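# Sort stickered items into matching-color containers with four arms

## Task

Put every item into the container whose color matches the color of that item's sticker.

## Robot and tools

Setup: four identical i2rt Big YAM arms (arm1, arm2, arm3, arm4), each with six revolute joints, a two-finger gripper and a wrist camera (armN_cam_wrist). Room cameras: cam_room_a1, cam_room_a2, cam_room_b1, cam_room_b2. Feet in the scene frame (metres): arm1 at (-0.644, +1.377, +0.914), arm2 at (-0.655, -0.555, +0.928), arm3 at (+0.651, -1.332, +0.868), arm4 at (+0.648, +0.477, +0.879). Their quaternions (wxyz) are arm1 (+0.682, +0.007, +0.004, +0.731), arm2 (+0.747, +0.002, +0.000, -0.665), arm3 (+0.663, -0.004, -0.006, -0.748), arm4 (+0.687, +0.001, +0.003, +0.727). Each foot faces its own +x. Reach is about 1.0 m from the joint1 axis.

Frames: one shared scene frame, origin on the floor, +z up. "hand" is the point between the finger pads, about 1 cm behind the fingertips. The fingers point along the hand's +z and open and close along its y. hand_target is the hand pose at the joint targets currently held. Printed hand positions can be off, more so at long reach.

Tool move: optional keys arm1..arm4 and cameras. Each arm's part is a separate object. An arm that is left out gets nothing new.
- "joints": absolute targets keyed by joint name. Ranges: joint1_rad -2.879 to 2.879 (turns about the foot, positive is counter-clockwise seen from above, 0 means along the foot's +x). joint2_rad 0 to 3.141 (shoulder). joint3_rad 0 to 3.019 (elbow). joint4_rad -1.692 to 1.57 (positive tips the fingers up). joint5_rad -1.57 to 1.57 (positive swings the hand to the arm's right). joint6_rad -2.094 to 2.094 (roll, positive is clockwise seen from behind). gripper_m 0 to 0.093 (absolute fingertip gap in metres). Done tolerances: ±0.045, ±0.14, ±0.09, ±0.055, ±0.03, ±0.035 and ±0.003.
- "min_time_s" (0.1 to 8 s): the shortest duration for that arm's joint motions. Only valid beside joints.
- "target": one list of 7 numbers [x, y, z, qw, qx, qy, qz]. It is an absolute hand pose in the scene frame (metres, unit quaternion). The hand moves in a straight line toward it, starting from hand_target. When target is given, joints may hold only gripper_m. "speed" is 0.002 to 0.5 m/s (default 0.25), and turning is capped at twice that in rad/s. speed is refused without target.
- All motions in one call start together. All hand paths in a call end together, paced by the slowest. A path lasts 0.5 to 10 s, and an action lasts at most 15 s. Each step is clipped to within 100 mm and 20° of the measured pose. Expect the hand to lag, overshoot speed near full stretch, and finish a centimetre or more off.
- cameras: a list of names, or ["all"], or []. An unknown key or name makes the call invalid. An out-of-range value makes it refused. After a refusal, the later move, wait and finished_scene calls in that reply are skipped.

wait(seconds 0 to 10, cameras) lets time pass with no new command. zoom_image(camera, region [x0,y0,x1,y1] in pixels, at most 504x504) enlarges a region of the newest image from that camera. read_manual gives only licence texts. finished_scene(scene 1 to 3) ends the scene for good. The first scene is practice and can be skipped.

Reading results: the "move" line gives each moved arm's outcome (done, or its worst status). "as last shown" marks arms that were not commanded; their status lines say "not commanded". joint_status and hand_status values:
- off_target: the joint stopped short and may still be pushing.
- time_out: the joint keeps a nearby target and keeps pushing. on_its_own lists these joints, and "held at" is a target, not a reading.
- not_followed, "joint command not followed" or "pose unreachable": the collision or self-check withheld the motion. The arm may retry until you send new targets.

Joint velocities are in rad/s (gripper in m/s); "within noise" means the arm is still. Joint torques are in joint order, include gravity, and have offsets. Numbers 3 and 4 wrap at ±28 N m.

Gripper: shut on nothing it reads 0.000 to 0.003. On a hard part at full force it reads up to 0.005 below the part's width, or up to 0.002 above it. Commanding about 0.005 below the first-touch reading gives full force of about 50 to 64 N per pad; soft, small or round objects need a deeper target. To release, command well above the reading.

Cautions:
- The arms do not stop on contact; they keep pushing, which can overheat motors. At 85 °C a MOTOR HOT line appears. At 100 °C the arm goes limp for 30 to 60 s or more, shown by OVER-TEMPERATURE FAULT and "limit_stop_at_motor_heat"; resend targets afterward.
- To relieve a stuck push, command the joint's reported position.
- Avoid pressing two robots together, including one gripper closing on another arm's fingers. The clearance check can be late and does not protect fingers, gripper housings or cameras.
- Never knock items off the work area or onto the floor. Don't drop parts from height, release them while moving, or slam into fixed or heavy things.
- Loose objects may get nudged now and then. The result must hold after the scene ends.
- Thinking time advances the simulation and counts toward elapsed time.

Each tool is called after "Emit:" by a JSON object that holds its "name" and its "arguments".

## Session

Emit:
{"name": "move", "arguments": {}}

Scene clock: 0.00 s.
Joint torques (N m): no reading
Motor temperatures (°C): arm1=[22 24 25 23 21 21 21] | arm2=[24 24 24 22 22 20 23] | arm3=[24 24 23 24 24 23 23] | arm4=[23 21 22 22 25 21 24]
Heat: arm1: hottest joint3_rad 25 °C; arm2: hottest joint1_rad 24 °C; arm3: hottest joint1_rad 24 °C; arm4: hottest joint5_rad 25 °C.
Joint velocities: within noise
arm1.joint_positions: joint1_rad=-0.126 joint2_rad=+0.650 joint3_rad=+1.429 joint4_rad=-1.488 joint5_rad=-0.026 joint6_rad=-0.127 gripper_m=+0.09396
arm1.joint_status: not commanded
arm1.hand: x=-0.6270 y=+1.5972 z=+1.4351 quat_wxyz=(-0.310, +0.665, -0.618, -0.282) (m; scene frame)
arm1.hand_target: x=-0.6269 y=+1.5953 z=+1.4482 quat_wxyz=(-0.321, +0.661, -0.613, -0.291) (m; scene frame)
arm1.hand_status: not commanded
arm2.joint_positions: joint1_rad=-0.045 joint2_rad=+0.645 joint3_rad=+1.565 joint4_rad=-1.137 joint5_rad=+0.166 joint6_rad=-0.774 gripper_m=+0.09396
arm2.joint_status: not commanded
arm2.hand: x=-0.6689 y=-0.7907 z=+1.5906 quat_wxyz=(-0.204, -0.325, -0.709, +0.592) (m; scene frame)
arm2.hand_target: x=-0.6692 y=-0.7857 z=+1.5994 quat_wxyz=(-0.208, -0.323, -0.702, +0.599) (m; scene frame)
arm2.hand_status: not commanded
arm3.joint_positions: joint1_rad=+0.075 joint2_rad=+0.603 joint3_rad=+1.391 joint4_rad=-1.324 joint5_rad=-0.185 joint6_rad=-0.597 gripper_m=+0.09396
arm3.joint_status: not commanded
arm3.hand: x=+0.6714 y=-1.5539 z=+1.4174 quat_wxyz=(-0.295, -0.381, -0.775, +0.409) (m; scene frame)
arm3.hand_target: x=+0.6715 y=-1.5515 z=+1.4286 quat_wxyz=(-0.300, -0.376, -0.770, +0.420) (m; scene frame)
arm3.hand_status: not commanded
arm4.joint_positions: joint1_rad=+0.109 joint2_rad=+0.632 joint3_rad=+1.440 joint4_rad=-1.502 joint5_rad=+0.178 joint6_rad=-0.775 gripper_m=+0.09396
arm4.joint_status: not commanded
arm4.hand: x=+0.6469 y=+0.6902 z=+1.4068 quat_wxyz=(-0.410, +0.846, -0.316, -0.125) (m; scene frame)
arm4.hand_target: x=+0.6473 y=+0.6879 z=+1.4162 quat_wxyz=(-0.419, +0.841, -0.316, -0.131) (m; scene frame)
arm4.hand_status: not commanded
pictures: arm1_cam_wrist, arm2_cam_wrist, arm3_cam_wrist, arm4_cam_wrist, cam_room_a1, cam_room_a2, cam_room_b1, cam_room_b2
Images, in order (width x height): arm1_cam_wrist 672x504, arm2_cam_wrist 672x504, arm3_cam_wrist 672x504, arm4_cam_wrist 672x504, cam_room_a1 672x504, cam_room_a2 672x504, cam_room_b1 672x504, cam_room_b2 672x504.

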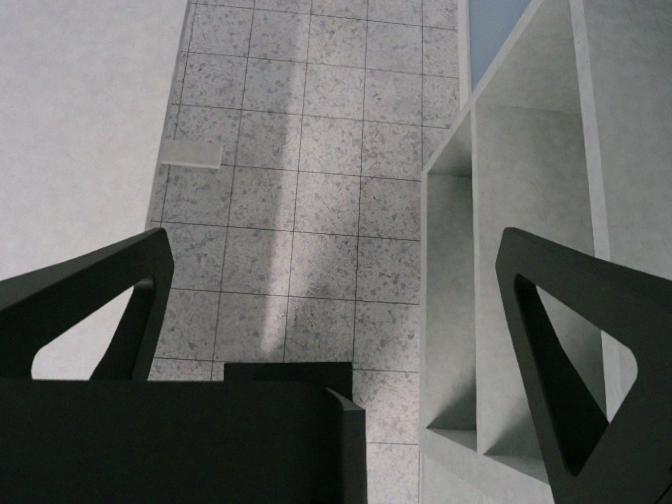

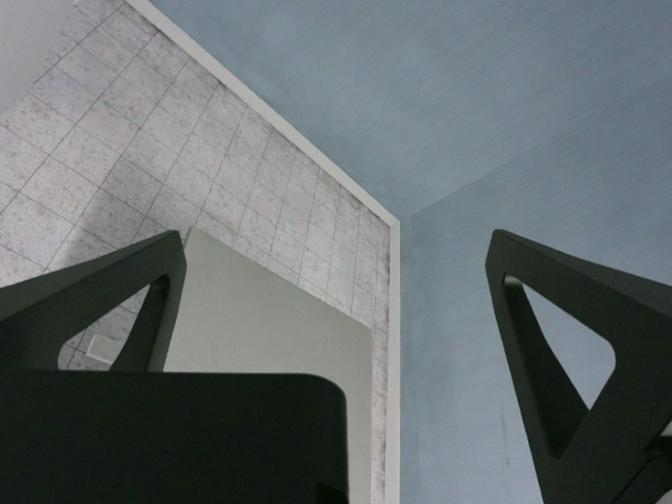

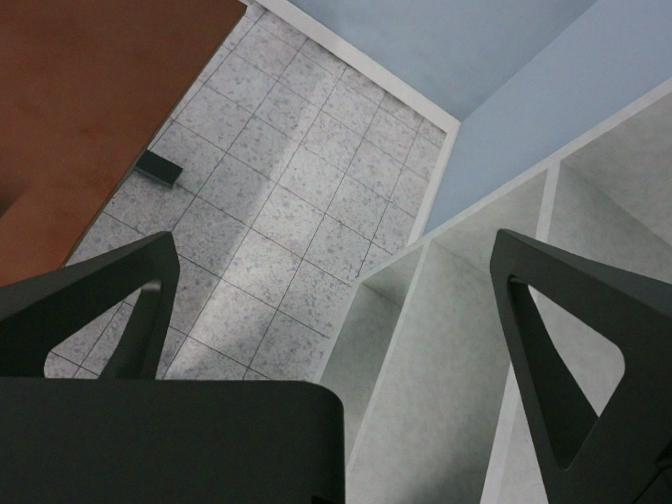

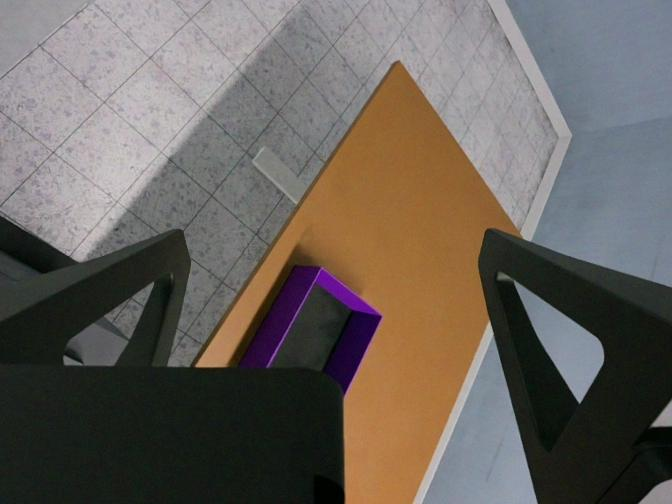

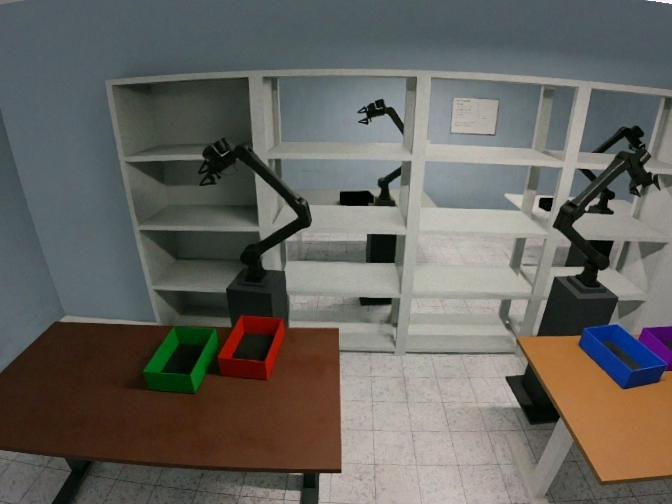

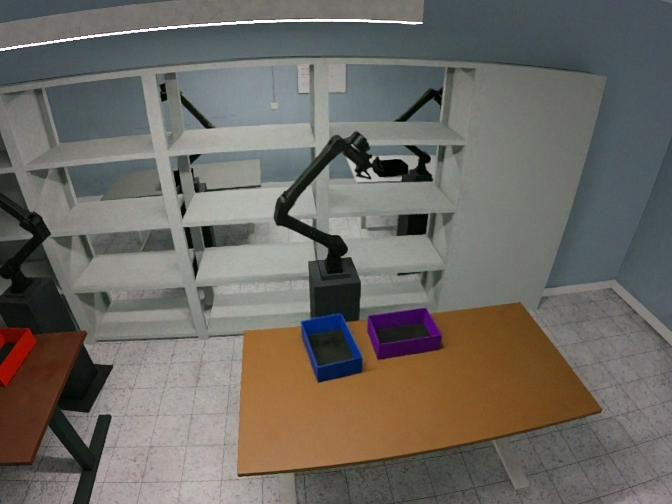

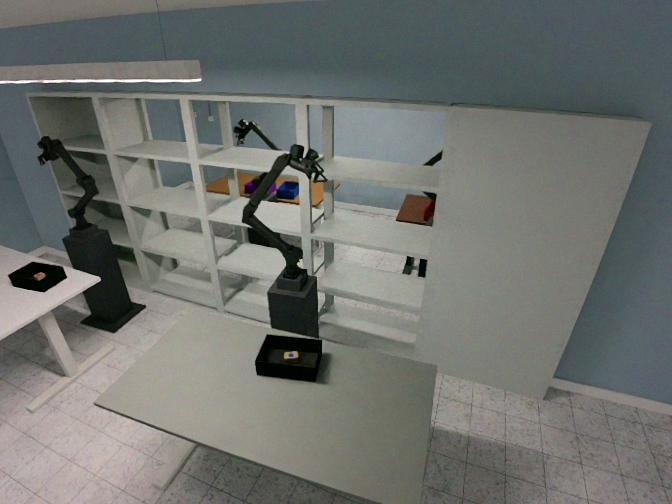

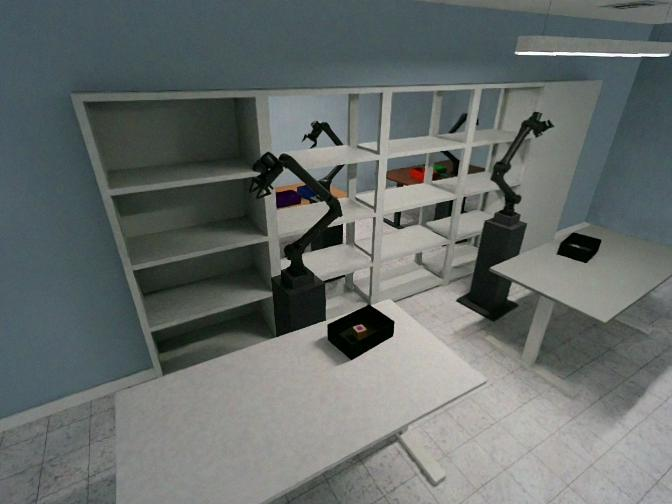

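Emit:
{"name": "zoom_image", "arguments": {"camera": "cam_room_b1", "region": [240, 320, 340, 395]}}

Emit:
{"name": "zoom_image", "arguments": {"camera": "cam_room_b2", "region": [310, 295, 410, 370]}}

Emit:
{"name": "zoom_image", "arguments": {"camera": "cam_room_b1", "region": [0, 80, 504, 400]}}

Emit:
{"name": "zoom_image", "arguments": {"camera": "cam_room_a1", "region": [100, 60, 604, 400]}}

Emit:
{"name": "zoom_image", "arguments": {"camera": "cam_room_a2", "region": [100, 40, 604, 400]}}

Emit:
{"name": "zoom_image", "arguments": {"camera": "cam_room_b2", "region": [60, 70, 564, 400]}}

Scaled by 5.040.

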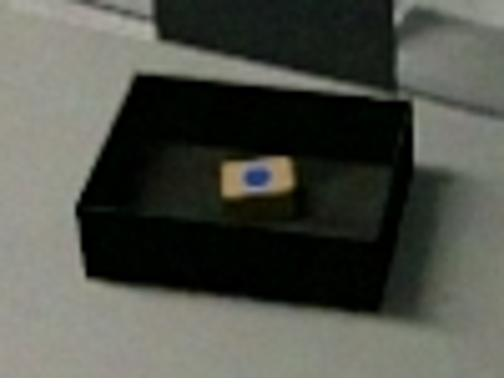

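Scaled by 5.040.

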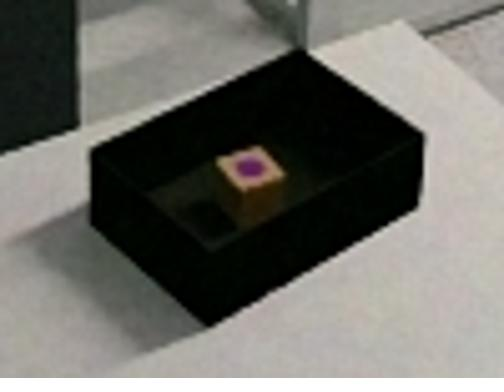

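Scaled by 1.000.

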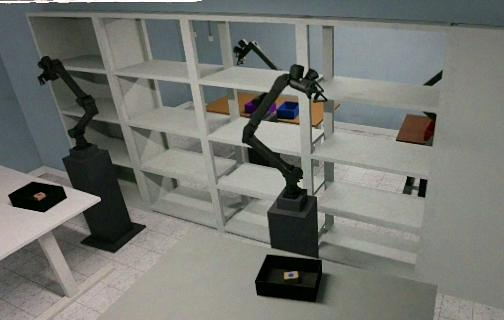

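Scaled by 1.000.

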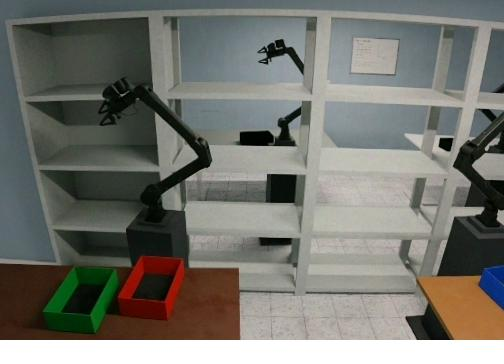

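Scaled by 1.000.

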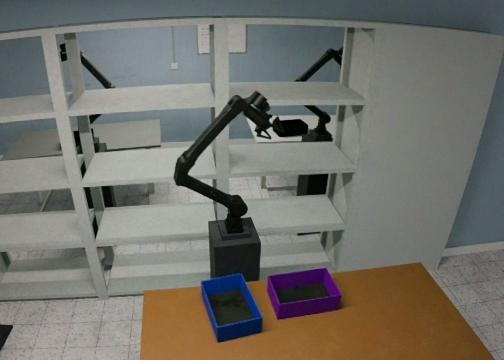

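Scaled by 1.000.

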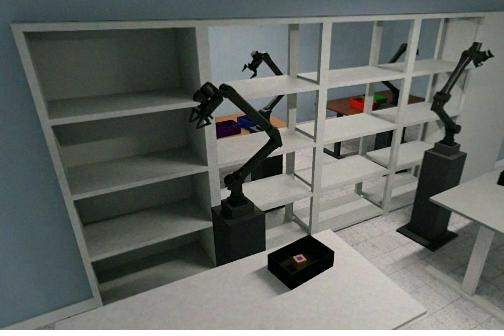

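Emit:
{"name": "move", "arguments": {"arm1": {"joints": {"joint1_rad": 1.57, "joint2_rad": 0.8, "joint3_rad": 1.5, "joint4_rad": -1.65, "joint5_rad": 0, "joint6_rad": 0}, "min_time_s": 3}, "arm2": {"joints": {"joint1_rad": -1.57, "joint2_rad": 0.8, "joint3_rad": 1.5, "joint4_rad": -1.65, "joint5_rad": 0, "joint6_rad": 0}, "min_time_s": 3}, "arm3": {"joints": {"joint1_rad": 1.57, "joint2_rad": 0.8, "joint3_rad": 1.5, "joint4_rad": -1.65, "joint5_rad": 0, "joint6_rad": 0}, "min_time_s": 3}, "arm4": {"joints": {"joint1_rad": -1.57, "joint2_rad": 0.8, "joint3_rad": 1.5, "joint4_rad": -1.65, "joint5_rad": 0, "joint6_rad": 0}, "min_time_s": 3}, "cameras": ["all"]}}

Scene clock: 95.80 s.
Joint torques (N m): arm1=[-1.08 1.79 14.3 0.95 0.07 0.12] | arm2=[0.26 -0.97 8.53 1.44 -0.17 0.22] | arm3=[1.9 -0.56 12.12 0.8 0.14 0.05] | arm4=[0.38 -0.56 11.03 0.5 -0.02 0.21]
Motor temperatures (°C): arm1=[22 24 32 23 21 21 21] | arm2=[24 24 29 23 22 20 23] | arm3=[24 24 29 24 24 23 23] | arm4=[23 22 27 22 24 21 24]
Heat: arm1: hottest joint3_rad 32 °C; arm2: hottest joint3_rad 29 °C; arm3: hottest joint3_rad 29 °C; arm4: hottest joint3_rad 27 °C.
move: arm1 done; arm2 done; arm3 done; arm4 done
Joint velocities: within noise
arm1.joint_positions: joint1_rad=+1.564 joint2_rad=+0.793 joint3_rad=+1.443 joint4_rad=-1.639 joint5_rad=-0.002 joint6_rad=-0.008 gripper_m=+0.09397
arm1.joint_status: all done
arm1.hand: x=-0.8805 y=+1.3611 z=+1.3899 quat_wxyz=(+0.007, +0.955, +0.034, -0.294) (m; scene frame)
arm1.hand_target: x=-0.8786 y=+1.3599 z=+1.4115 quat_wxyz=(+0.009, +0.949, +0.033, -0.313) (m; scene frame)
arm1.hand_status: not commanded
arm2.joint_positions: joint1_rad=-1.565 joint2_rad=+0.792 joint3_rad=+1.514 joint4_rad=-1.636 joint5_rad=+0.003 joint6_rad=-0.015 gripper_m=+0.09396
arm2.joint_status: all done
arm2.hand: x=-0.8965 y=-0.5855 z=+1.4311 quat_wxyz=(-0.014, -0.945, -0.065, +0.321) (m; scene frame)
arm2.hand_target: x=-0.8975 y=-0.5850 z=+1.4214 quat_wxyz=(-0.016, -0.951, -0.057, +0.304) (m; scene frame)
arm2.hand_status: not commanded
arm3.joint_positions: joint1_rad=+1.560 joint2_rad=+0.794 joint3_rad=+1.449 joint4_rad=-1.644 joint5_rad=-0.003 joint6_rad=-0.008 gripper_m=+0.09396
arm3.joint_status: all done
arm3.hand: x=+0.8925 y=-1.3571 z=+1.3418 quat_wxyz=(-0.287, -0.057, -0.956, +0.025) (m; scene frame)
arm3.hand_target: x=+0.8916 y=-1.3547 z=+1.3621 quat_wxyz=(-0.306, -0.056, -0.950, +0.025) (m; scene frame)
arm3.hand_status: not commanded
arm4.joint_positions: joint1_rad=-1.566 joint2_rad=+0.792 joint3_rad=+1.452 joint4_rad=-1.639 joint5_rad=+0.004 joint6_rad=-0.014 gripper_m=+0.09397
arm4.joint_status: all done
arm4.hand: x=+0.8941 y=+0.4929 z=+1.3541 quat_wxyz=(-0.289, +0.036, -0.957, -0.004) (m; scene frame)
arm4.hand_target: x=+0.8929 y=+0.4925 z=+1.3718 quat_wxyz=(-0.303, +0.028, -0.953, -0.007) (m; scene frame)
arm4.hand_status: not commanded
pictures: arm1_cam_wrist, arm2_cam_wrist, arm3_cam_wrist, arm4_cam_wrist, cam_room_a1, cam_room_a2, cam_room_b1, cam_room_b2
Images, in order (width x height): arm1_cam_wrist 672x504, arm2_cam_wrist 672x504, arm3_cam_wrist 672x504, arm4_cam_wrist 672x504, cam_room_a1 672x504, cam_room_a2 672x504, cam_room_b1 672x504, cam_room_b2 672x504.

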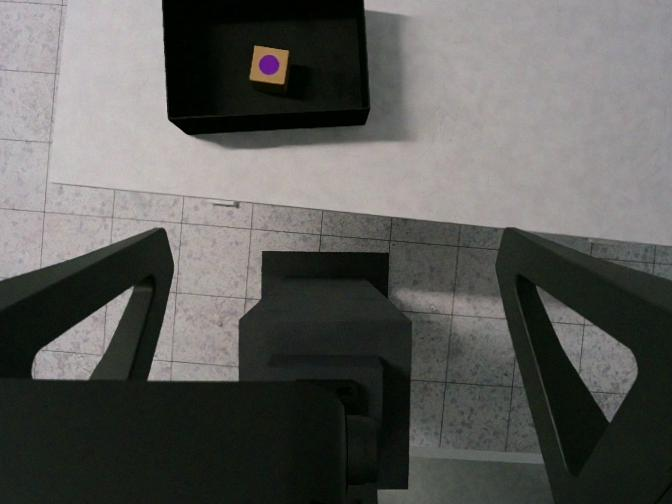

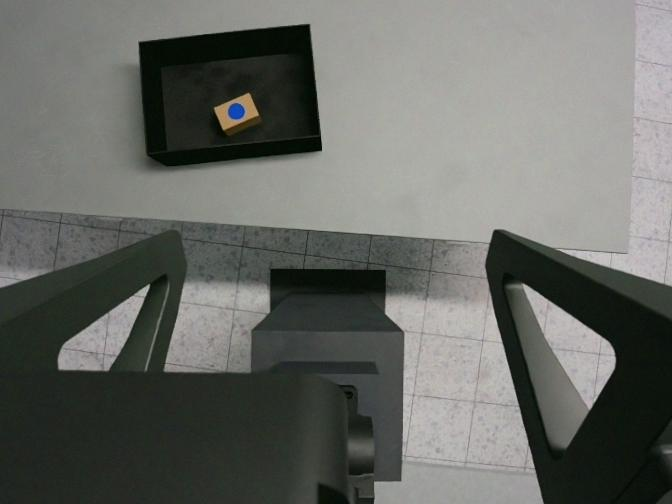

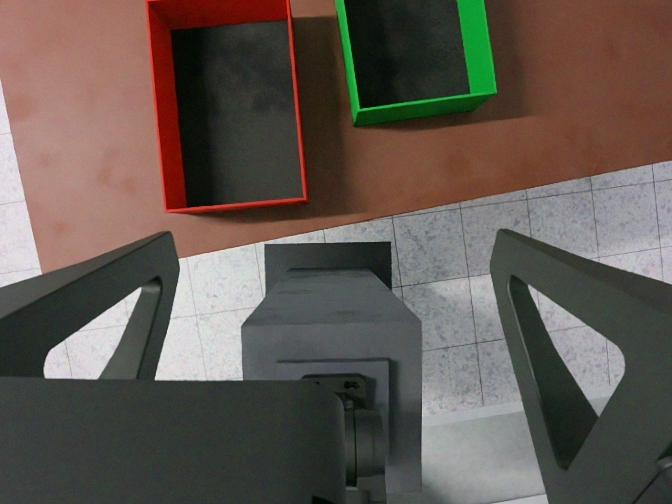

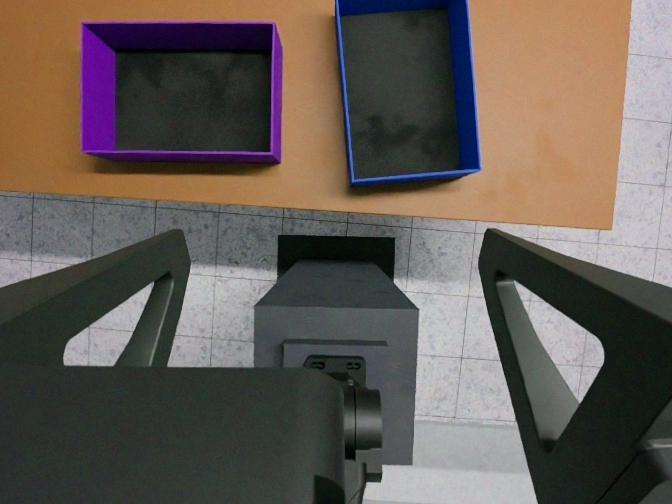

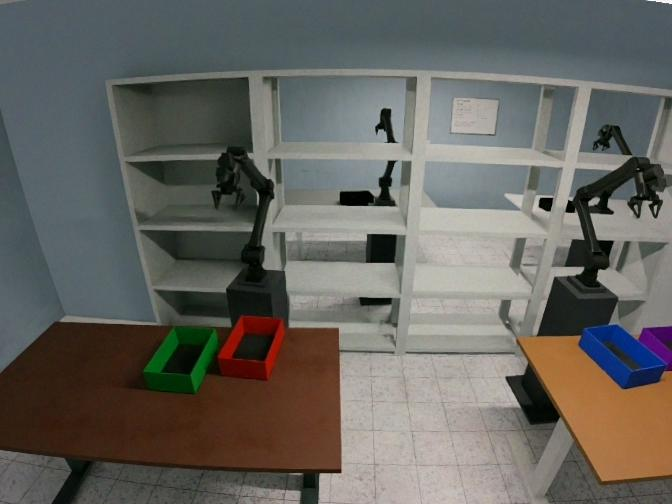

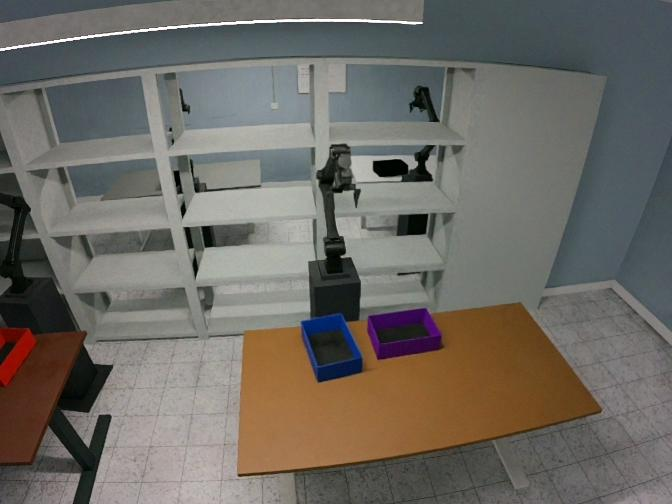

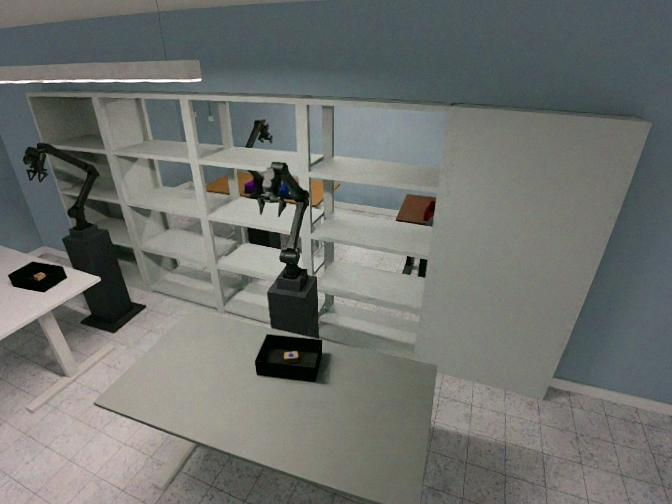

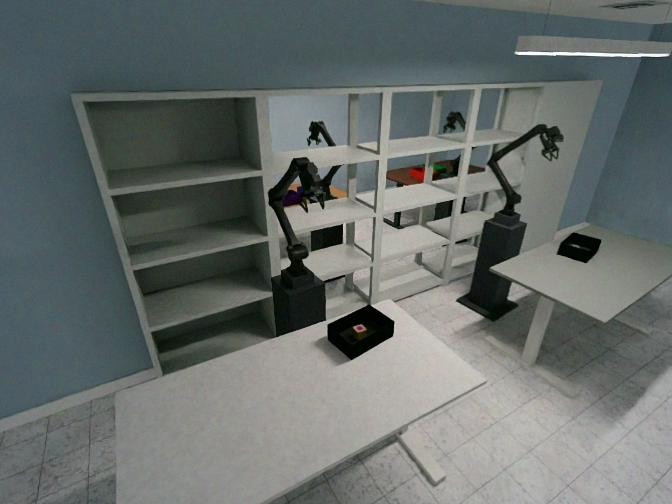

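Emit:
{"name": "move", "arguments": {"arm1": {"joints": {"joint1_rad": 1.743, "joint2_rad": 1.785, "joint3_rad": 1.79, "joint4_rad": -1.57, "joint5_rad": 0, "joint6_rad": 0}, "min_time_s": 3}, "cameras": ["arm1_cam_wrist", "cam_room_b2"]}}

Scene clock: 137.17 s.
Joint torques (N m): arm1=[-1.32 -15.03 15.5 0.79 0.09 0.08] | arm2=[0.44 -1.03 8.55 1.43 -0.16 0.2] | arm3=[1.9 -0.56 12.1 0.79 0.14 0.04] | arm4=[0.44 -0.67 11.12 0.53 -0.03 0.18]
Motor temperatures (°C): arm1=[22 24 33 23 21 21 21] | arm2=[24 24 28 22 22 20 23] | arm3=[24 24 31 24 24 23 23] | arm4=[23 21 31 22 24 21 24]
Heat: arm1: hottest joint3_rad 33 °C; arm2: hottest joint3_rad 28 °C; arm3: hottest joint3_rad 31 °C; arm4: hottest joint3_rad 31 °C.
move: arm1 done
Joint velocities: within noise
arm1.joint_positions: joint1_rad=+1.735 joint2_rad=+1.786 joint3_rad=+1.731 joint4_rad=-1.582 joint5_rad=-0.002 joint6_rad=-0.007 gripper_m=+0.09397
arm1.joint_status: all done
arm1.hand: x=-1.1599 y=+1.2537 z=+1.1392 quat_wxyz=(-0.005, +0.992, +0.120, +0.025) (m; scene frame)
arm1.hand_target: x=-1.1762 y=+1.2453 z=+1.1623 quat_wxyz=(-0.002, +0.993, +0.120, -0.011) (m; scene frame)
arm1.hand_status: not commanded
arm2, arm3, arm4: as last shown
arm2.joint_positions: joint1_rad=-1.565 joint2_rad=+0.792 joint3_rad=+1.514 joint4_rad=-1.636 joint5_rad=+0.003 joint6_rad=-0.014 gripper_m=+0.09396
pictures: arm1_cam_wrist, cam_room_b2
Images, in order (width x height): arm1_cam_wrist 672x504, cam_room_b2 672x504.

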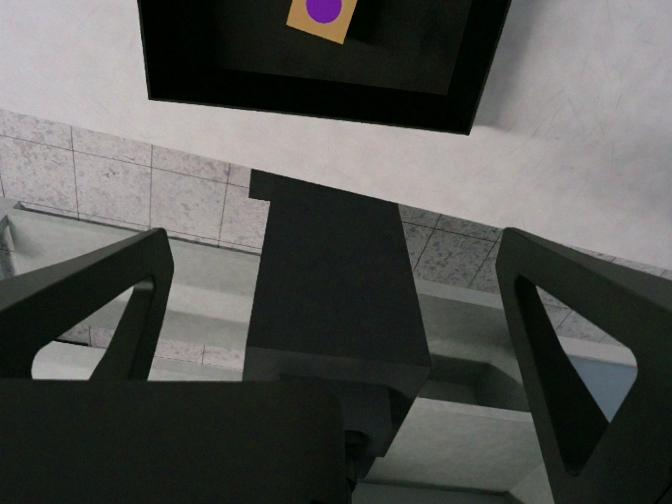

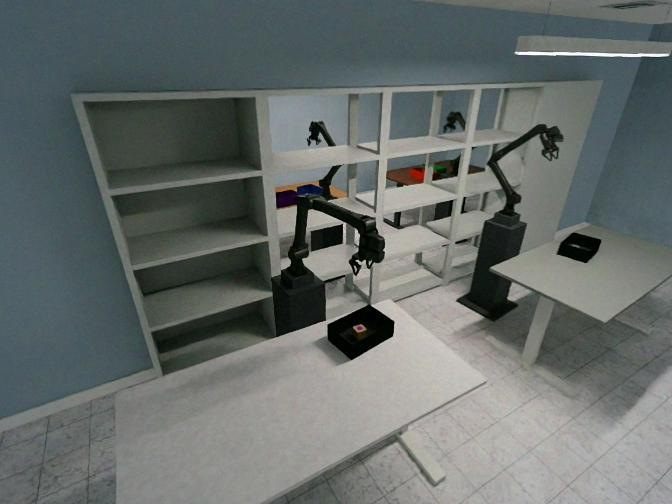

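Emit:
{"name": "move", "arguments": {"arm1": {"target": [-1.1715, 1.2396, 0.923, 0.007, 0.999, -0.038, -0.0252], "speed": 0.15}, "cameras": ["arm1_cam_wrist", "cam_room_b2"]}}

Scene clock: 189.80 s.
Joint torques (N m): arm1=[-0.32 -14.51 9.14 1.1 0 0.12] | arm2=[0.26 -0.97 8.53 1.44 -0.17 0.21] | arm3=[1.9 -0.56 12.11 0.76 0.14 0.04] | arm4=[0.26 -0.15 11.15 0.57 -0.04 0.15]
Motor temperatures (°C): arm1=[22 25 37 23 21 21 21] | arm2=[24 24 28 22 22 20 23] | arm3=[24 24 33 24 24 23 23] | arm4=[23 21 33 22 24 21 24]
Heat: arm1: hottest joint3_rad 37 °C; arm2: hottest joint3_rad 28 °C; arm3: hottest joint3_rad 33 °C; arm4: hottest joint3_rad 33 °C.
move: arm1 done
Joint velocities: within noise
arm1.joint_positions: joint1_rad=+1.746 joint2_rad=+1.926 joint3_rad=+1.335 joint4_rad=-0.958 joint5_rad=-0.004 joint6_rad=+0.323 gripper_m=+0.09397
arm1.joint_status: not commanded
arm1.hand: x=-1.1678 y=+1.2468 z=+0.9234 quat_wxyz=(+0.004, +0.999, -0.039, -0.018) (m; scene frame)
arm1.hand_target: x=-1.1713 y=+1.2396 z=+0.9230 quat_wxyz=(+0.007, +0.999, -0.038, -0.025) (m; scene frame)
arm1.hand_status: done (0.008 m and 0.9 deg from the pose sent, 0.217 m and 19.1 deg at the start)
arm2, arm3, arm4: as last shown
pictures: arm1_cam_wrist, cam_room_b2
Images, in order (width x height): arm1_cam_wrist 672x504, cam_room_b2 672x504.

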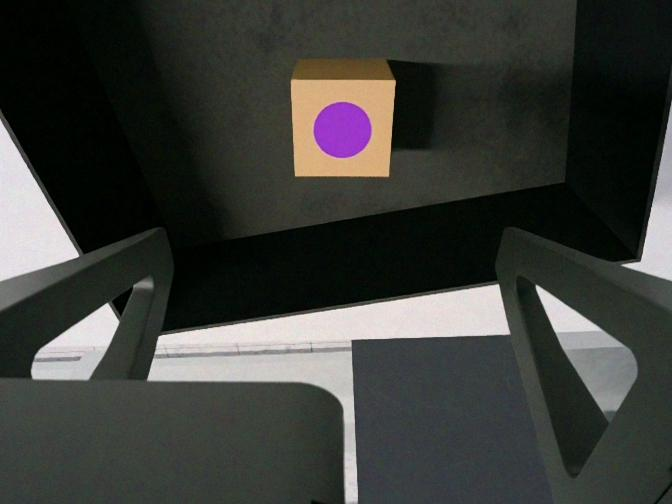

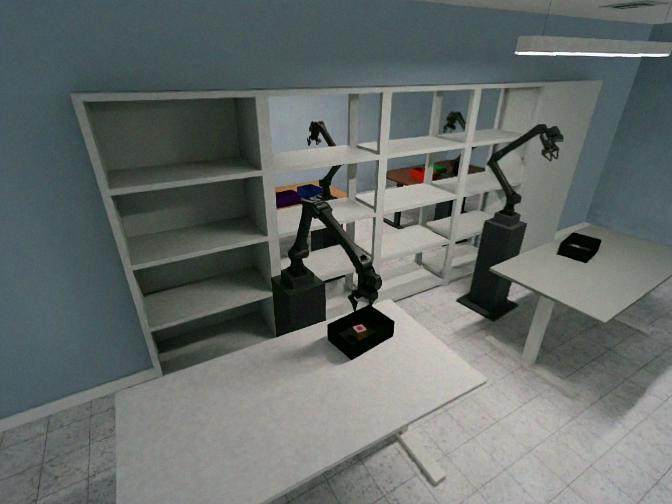

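Emit:
{"name": "move", "arguments": {"arm1": {"target": [-1.1605, 1.2428, 0.80, 0, 0.9993, -0.038, -0.0087], "speed": 0.15}, "cameras": ["arm1_cam_wrist"]}}

Scene clock: 203.60 s.
Joint torques (N m): arm1=[-0.85 -15.21 6.84 0.99 0.13 0.12] | arm2=[0.44 -0.97 8.53 1.43 -0.16 0.21] | arm3=[1.96 -0.62 12.15 0.79 0.15 0.04] | arm4=[0.5 -0.56 11.04 0.53 -0.06 0.2]
Motor temperatures (°C): arm1=[22 25 35 23 21 21 21] | arm2=[24 24 28 22 22 20 23] | arm3=[24 24 33 24 24 23 23] | arm4=[23 21 33 22 24 21 24]
Heat: arm1: hottest joint3_rad 35 °C; arm2: hottest joint3_rad 28 °C; arm3: hottest joint3_rad 33 °C; arm4: hottest joint3_rad 33 °C.
move: arm1 done
Joint velocities: within noise
arm1.joint_positions: joint1_rad=+1.747 joint2_rad=+2.128 joint3_rad=+1.277 joint4_rad=-0.726 joint5_rad=-0.003 joint6_rad=+0.324 gripper_m=+0.09397
arm1.joint_status: not commanded
arm1.hand: x=-1.1597 y=+1.2489 z=+0.8026 quat_wxyz=(+0.000, +0.999, -0.040, -0.004) (m; scene frame)
arm1.hand_target: x=-1.1605 y=+1.2429 z=+0.8002 quat_wxyz=(+0.000, +0.999, -0.038, -0.009) (m; scene frame)
arm1.hand_status: done (0.007 m and 0.5 deg from the pose sent, 0.124 m and 1.2 deg at the start)
arm2, arm3, arm4: as last shown
pictures: arm1_cam_wrist
Images, in order (width x height): arm1_cam_wrist 672x504.

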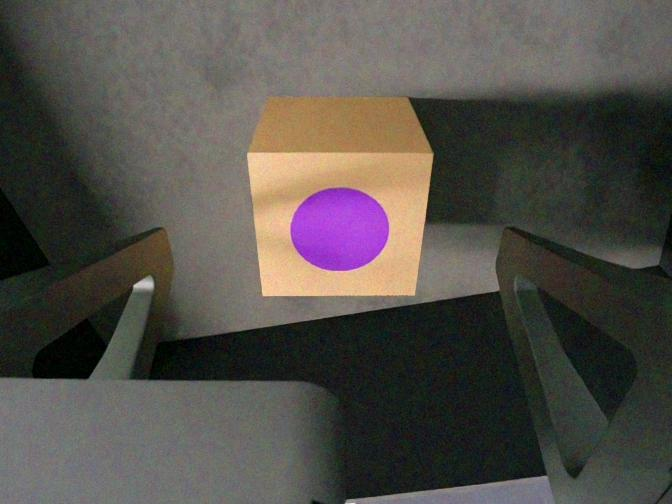

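Emit:
{"name": "move", "arguments": {"arm1": {"target": [-1.157, 1.2437, 0.750, 0, 0.9993, -0.038, -0.0047], "speed": 0.1}, "cameras": ["arm1_cam_wrist"]}}

Emit:
{"name": "move", "arguments": {"arm1": {"joints": {"gripper_m": 0.04}}, "cameras": ["arm1_cam_wrist"]}}

Scene clock: 212.47 s.
Joint torques (N m): arm1=[-0.21 -16.5 6.27 0.92 0.03 0.12] | arm2=[0.32 -0.97 8.54 1.44 -0.17 0.21] | arm3=[2.08 -0.44 12.11 0.81 0.14 0.03] | arm4=[0.5 -0.03 11.08 0.51 -0.02 0.19]
Motor temperatures (°C): arm1=[22 26 34 23 21 21 21] | arm2=[24 24 28 22 22 20 23] | arm3=[24 24 33 24 24 23 23] | arm4=[23 21 34 22 24 21 24]
Heat: arm1: hottest joint3_rad 34 °C; arm2: hottest joint3_rad 28 °C; arm3: hottest joint3_rad 33 °C; arm4: hottest joint3_rad 34 °C.
move: arm1 done
Joint velocities: within noise
arm1.joint_positions: joint1_rad=+1.747 joint2_rad=+2.227 joint3_rad=+1.277 joint4_rad=-0.637 joint5_rad=-0.003 joint6_rad=+0.324 gripper_m=+0.09397
arm1.joint_status: not commanded
arm1.hand: x=-1.1556 y=+1.2502 z=+0.7520 quat_wxyz=(-0.002, +0.999, -0.040, +0.000) (m; scene frame)
arm1.hand_target: x=-1.1569 y=+1.2438 z=+0.7500 quat_wxyz=(+0.000, +0.999, -0.038, -0.005) (m; scene frame)
arm1.hand_status: done (0.007 m and 0.6 deg from the pose sent, 0.053 m and 0.2 deg at the start)
arm2, arm3, arm4: as last shown
pictures: arm1_cam_wrist
Images, in order (width x height): arm1_cam_wrist 672x504.

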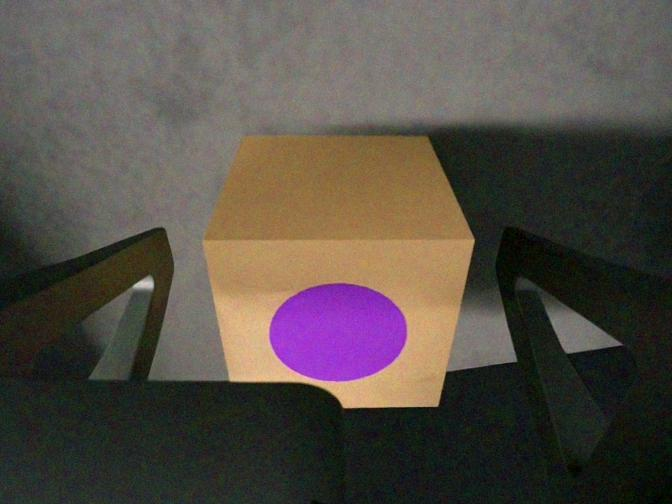

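Scene clock: 213.07 s.
Joint torques (N m): arm1=[-1.03 -16.38 6.19 0.95 0.03 0.14] | arm2=[0.26 -0.91 8.51 1.47 -0.17 0.21] | arm3=[2.02 -0.62 12.11 0.79 0.14 0.03] | arm4=[0.85 0.03 11.14 0.55 -0.01 0.19]
Motor temperatures (°C): arm1=[22 26 34 23 21 21 21] | arm2=[24 24 28 22 22 20 23] | arm3=[24 24 33 24 24 23 23] | arm4=[23 21 34 22 24 21 24]
Heat: arm1: hottest joint3_rad 34 °C; arm2: hottest joint3_rad 28 °C; arm3: hottest joint3_rad 33 °C; arm4: hottest joint3_rad 34 °C.
move: arm1 off_target
Joint velocities: within noise
arm1.joint_positions: joint1_rad=+1.747 joint2_rad=+2.227 joint3_rad=+1.277 joint4_rad=-0.636 joint5_rad=-0.003 joint6_rad=+0.325 gripper_m=+0.05285
arm1.joint_status: gripper_m off_target (ended at +0.05288, target +0.04000)
arm1.hand: x=-1.1559 y=+1.2500 z=+0.7520 quat_wxyz=(-0.001, +0.999, -0.040, +0.000) (m; scene frame)
arm1.hand_target: x=-1.1570 y=+1.2436 z=+0.7500 quat_wxyz=(+0.000, +0.999, -0.038, -0.005) (m; scene frame)
arm1.hand_status: not commanded
arm2, arm3, arm4: as last shown
pictures: arm1_cam_wrist
Images, in order (width x height): arm1_cam_wrist 672x504.

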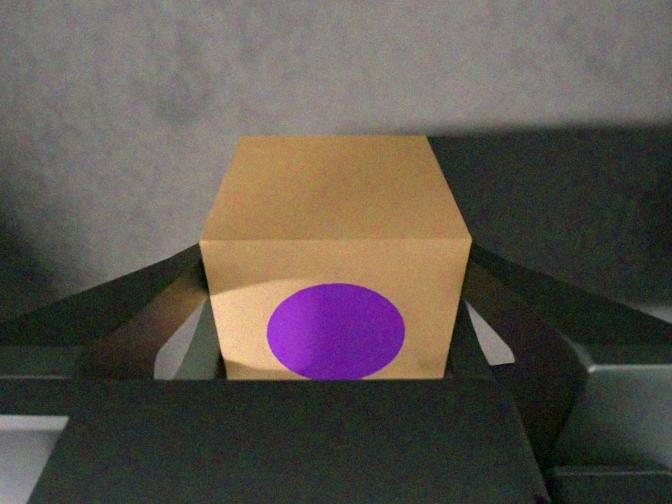

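Emit:
{"name": "move", "arguments": {"arm1": {"target": [-1.157, 1.2437, 1.05, 0, 0.9993, -0.038, -0.0087], "speed": 0.2}, "arm4": {"joints": {"joint1_rad": 0.904, "joint2_rad": 0.141, "joint3_rad": 0.62, "joint4_rad": -0.457, "joint5_rad": 0, "joint6_rad": 0}, "min_time_s": 4}, "cameras": ["arm1_cam_wrist", "arm4_cam_wrist", "cam_room_a2", "cam_room_b2"]}}

Scene clock: 227.33 s.
Joint torques (N m): arm1=[-0.97 -15.21 14.2 -0.21 0.12 0.03] | arm2=[0.26 -1.03 8.54 1.46 -0.18 0.21] | arm3=[1.85 -0.56 12.18 0.81 0.14 0.03] | arm4=[1.14 2.49 8.55 2.09 0.01 0.16]
Motor temperatures (°C): arm1=[22 26 34 23 21 21 22] | arm2=[24 24 28 22 22 20 23] | arm3=[24 24 34 24 24 23 23] | arm4=[23 21 34 22 24 21 24]
Heat: arm1: hottest joint3_rad 34 °C; arm2: hottest joint3_rad 28 °C; arm3: hottest joint3_rad 34 °C; arm4: hottest joint3_rad 34 °C.
move: arm1 off_target; arm4 done
Joint velocities: within noise
arm1.joint_positions: joint1_rad=+1.747 joint2_rad=+1.788 joint3_rad=+1.430 joint4_rad=-1.261 joint5_rad=-0.003 joint6_rad=+0.325 gripper_m=+0.05290
arm1.joint_status: not commanded
arm1.hand: x=-1.1419 y=+1.2517 z=+1.0254 quat_wxyz=(-0.006, +0.999, -0.040, +0.016) (m; scene frame)
arm1.hand_target: x=-1.1559 y=+1.2439 z=+1.0502 quat_wxyz=(+0.000, +0.999, -0.038, -0.009) (m; scene frame)
arm1.hand_status: off_target (0.030 m and 2.9 deg from the pose sent, 0.298 m and 1.0 deg at the start)
arm2, arm3: as last shown
arm4.joint_positions: joint1_rad=+0.901 joint2_rad=+0.155 joint3_rad=+0.624 joint4_rad=-0.476 joint5_rad=+0.002 joint6_rad=-0.013 gripper_m=+0.09398
arm4.joint_status: all done
arm4.hand: x=+0.4484 y=+0.6215 z=+1.3066 quat_wxyz=(-0.216, +0.676, -0.212, -0.671) (m; scene frame)
arm4.hand_target: x=+0.4506 y=+0.6187 z=+1.3119 quat_wxyz=(-0.213, +0.666, -0.212, -0.683) (m; scene frame)
arm4.hand_status: not commanded
pictures: arm1_cam_wrist, arm4_cam_wrist, cam_room_a2, cam_room_b2
Images, in order (width x height): arm1_cam_wrist 672x504, arm4_cam_wrist 672x504, cam_room_a2 672x504, cam_room_b2 672x504.

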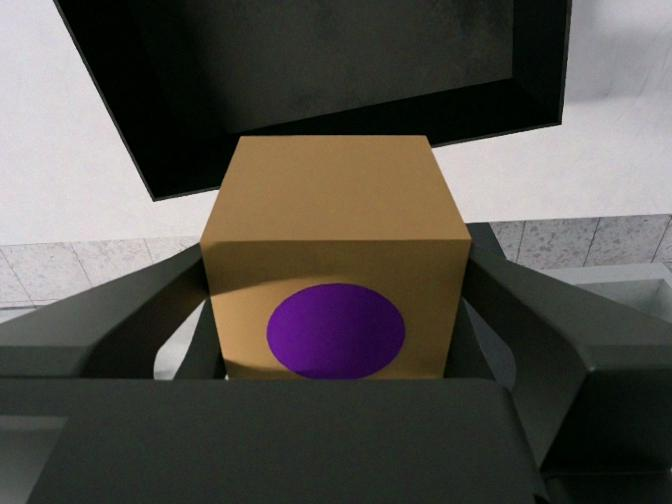

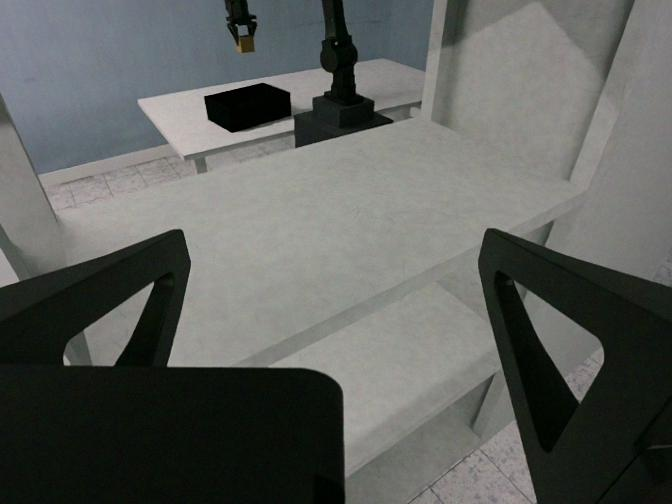

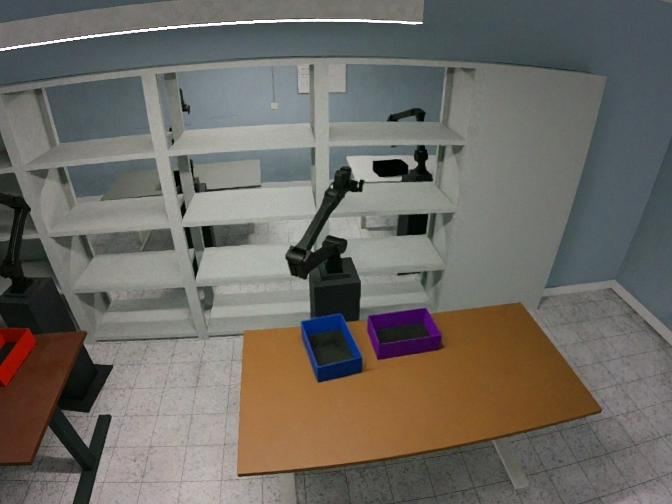

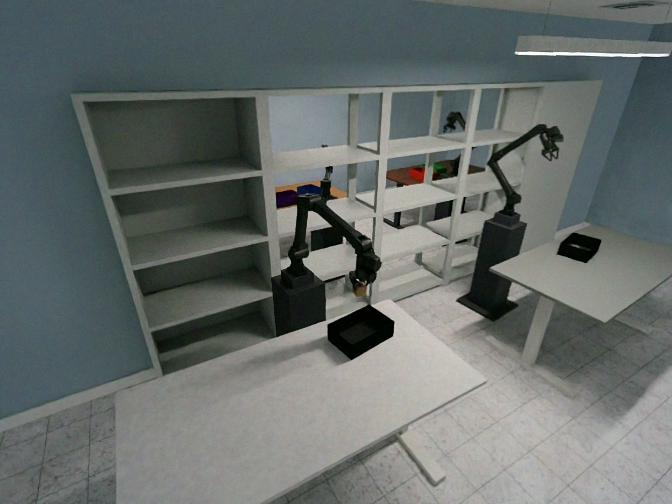

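Emit:
{"name": "zoom_image", "arguments": {"camera": "cam_room_a2", "region": [120, 40, 480, 310]}}

Emit:
{"name": "zoom_image", "arguments": {"camera": "cam_room_b2", "region": [60, 70, 564, 400]}}

Emit:
{"name": "zoom_image", "arguments": {"camera": "arm4_cam_wrist", "region": [0, 0, 504, 400]}}

Scaled by 1.400.

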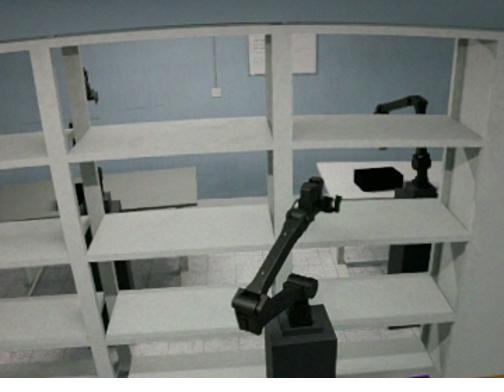

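Scaled by 1.000.

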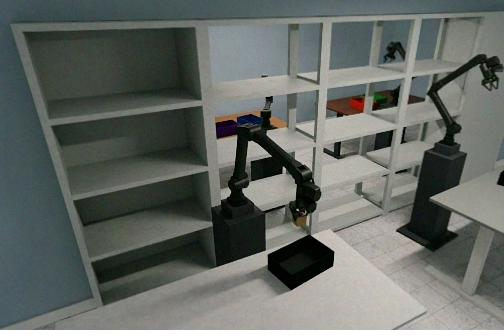

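Scaled by 1.000.

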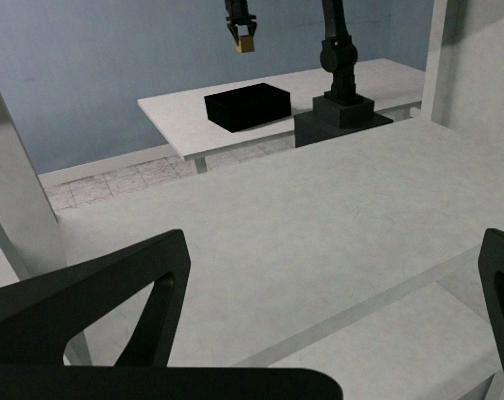

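Emit:
{"name": "move", "arguments": {"arm1": {"joints": {"joint1_rad": -2.206, "joint2_rad": 0.8, "joint3_rad": 1.5, "joint4_rad": -1.69, "joint5_rad": 0, "joint6_rad": 0}, "min_time_s": 5}, "cameras": ["arm1_cam_wrist", "arm4_cam_wrist", "cam_room_b2"]}}

Scene clock: 308.90 s.
Joint torques (N m): arm1=[-1.9 0.32 14.42 0.83 0.01 -0.03] | arm2=[0.32 -0.97 8.53 1.46 -0.17 0.21] | arm3=[2.02 -0.67 12.14 0.8 0.15 0.02] | arm4=[1.2 2.2 8.65 2.13 -0.01 0.15]
Motor temperatures (°C): arm1=[22 28 38 23 21 21 23] | arm2=[24 24 28 22 22 20 23] | arm3=[24 24 34 23 24 23 23] | arm4=[23 21 35 22 24 21 24]
Heat: arm1: hottest joint3_rad 38 °C; arm2: hottest joint3_rad 28 °C; arm3: hottest joint3_rad 34 °C; arm4: hottest joint3_rad 35 °C.
move: arm1 done
Joint velocities: within noise
arm1.joint_positions: joint1_rad=-2.200 joint2_rad=+0.803 joint3_rad=+1.445 joint4_rad=-1.682 joint5_rad=+0.000 joint6_rad=+0.008 gripper_m=+0.05294
arm1.joint_status: all done
arm1.hand: x=-0.4341 y=+1.2486 z=+1.3753 quat_wxyz=(-0.245, -0.270, -0.928, +0.073) (m; scene frame)
arm1.hand_target: x=-0.4381 y=+1.2495 z=+1.3987 quat_wxyz=(-0.267, -0.268, -0.922, +0.081) (m; scene frame)
arm1.hand_status: not commanded
arm2, arm3, arm4: as last shown
pictures: arm1_cam_wrist, arm4_cam_wrist, cam_room_b2
Images, in order (width x height): arm1_cam_wrist 672x504, arm4_cam_wrist 672x504, cam_room_b2 672x504.

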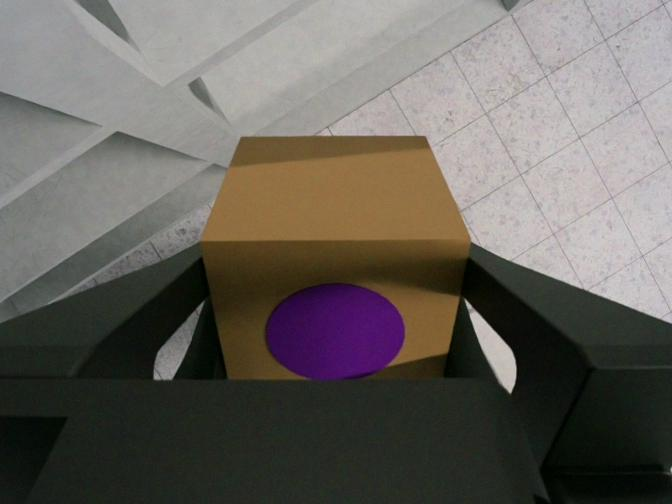

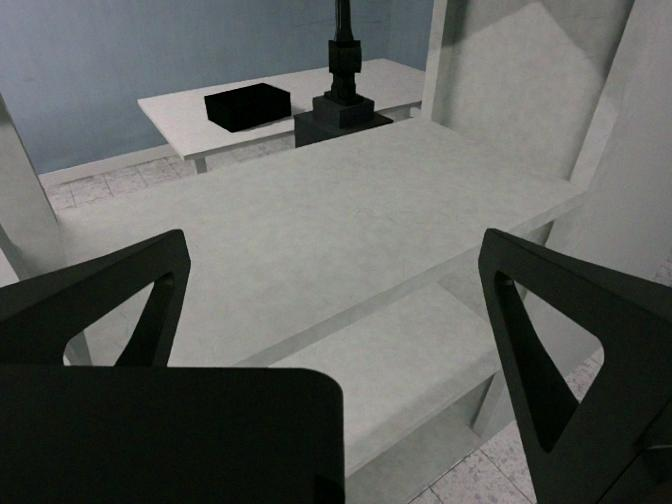

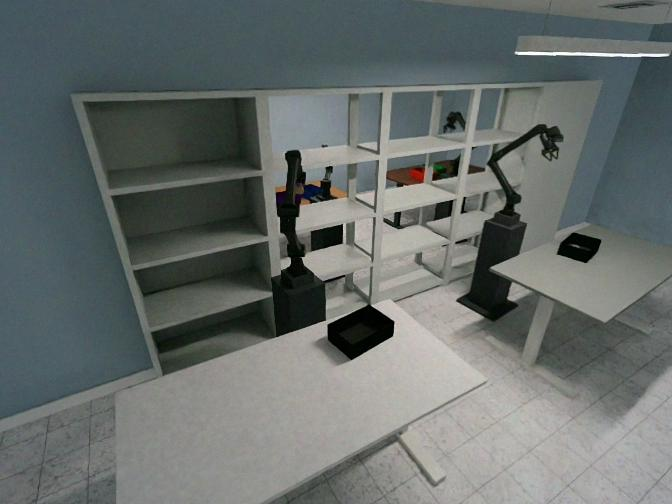

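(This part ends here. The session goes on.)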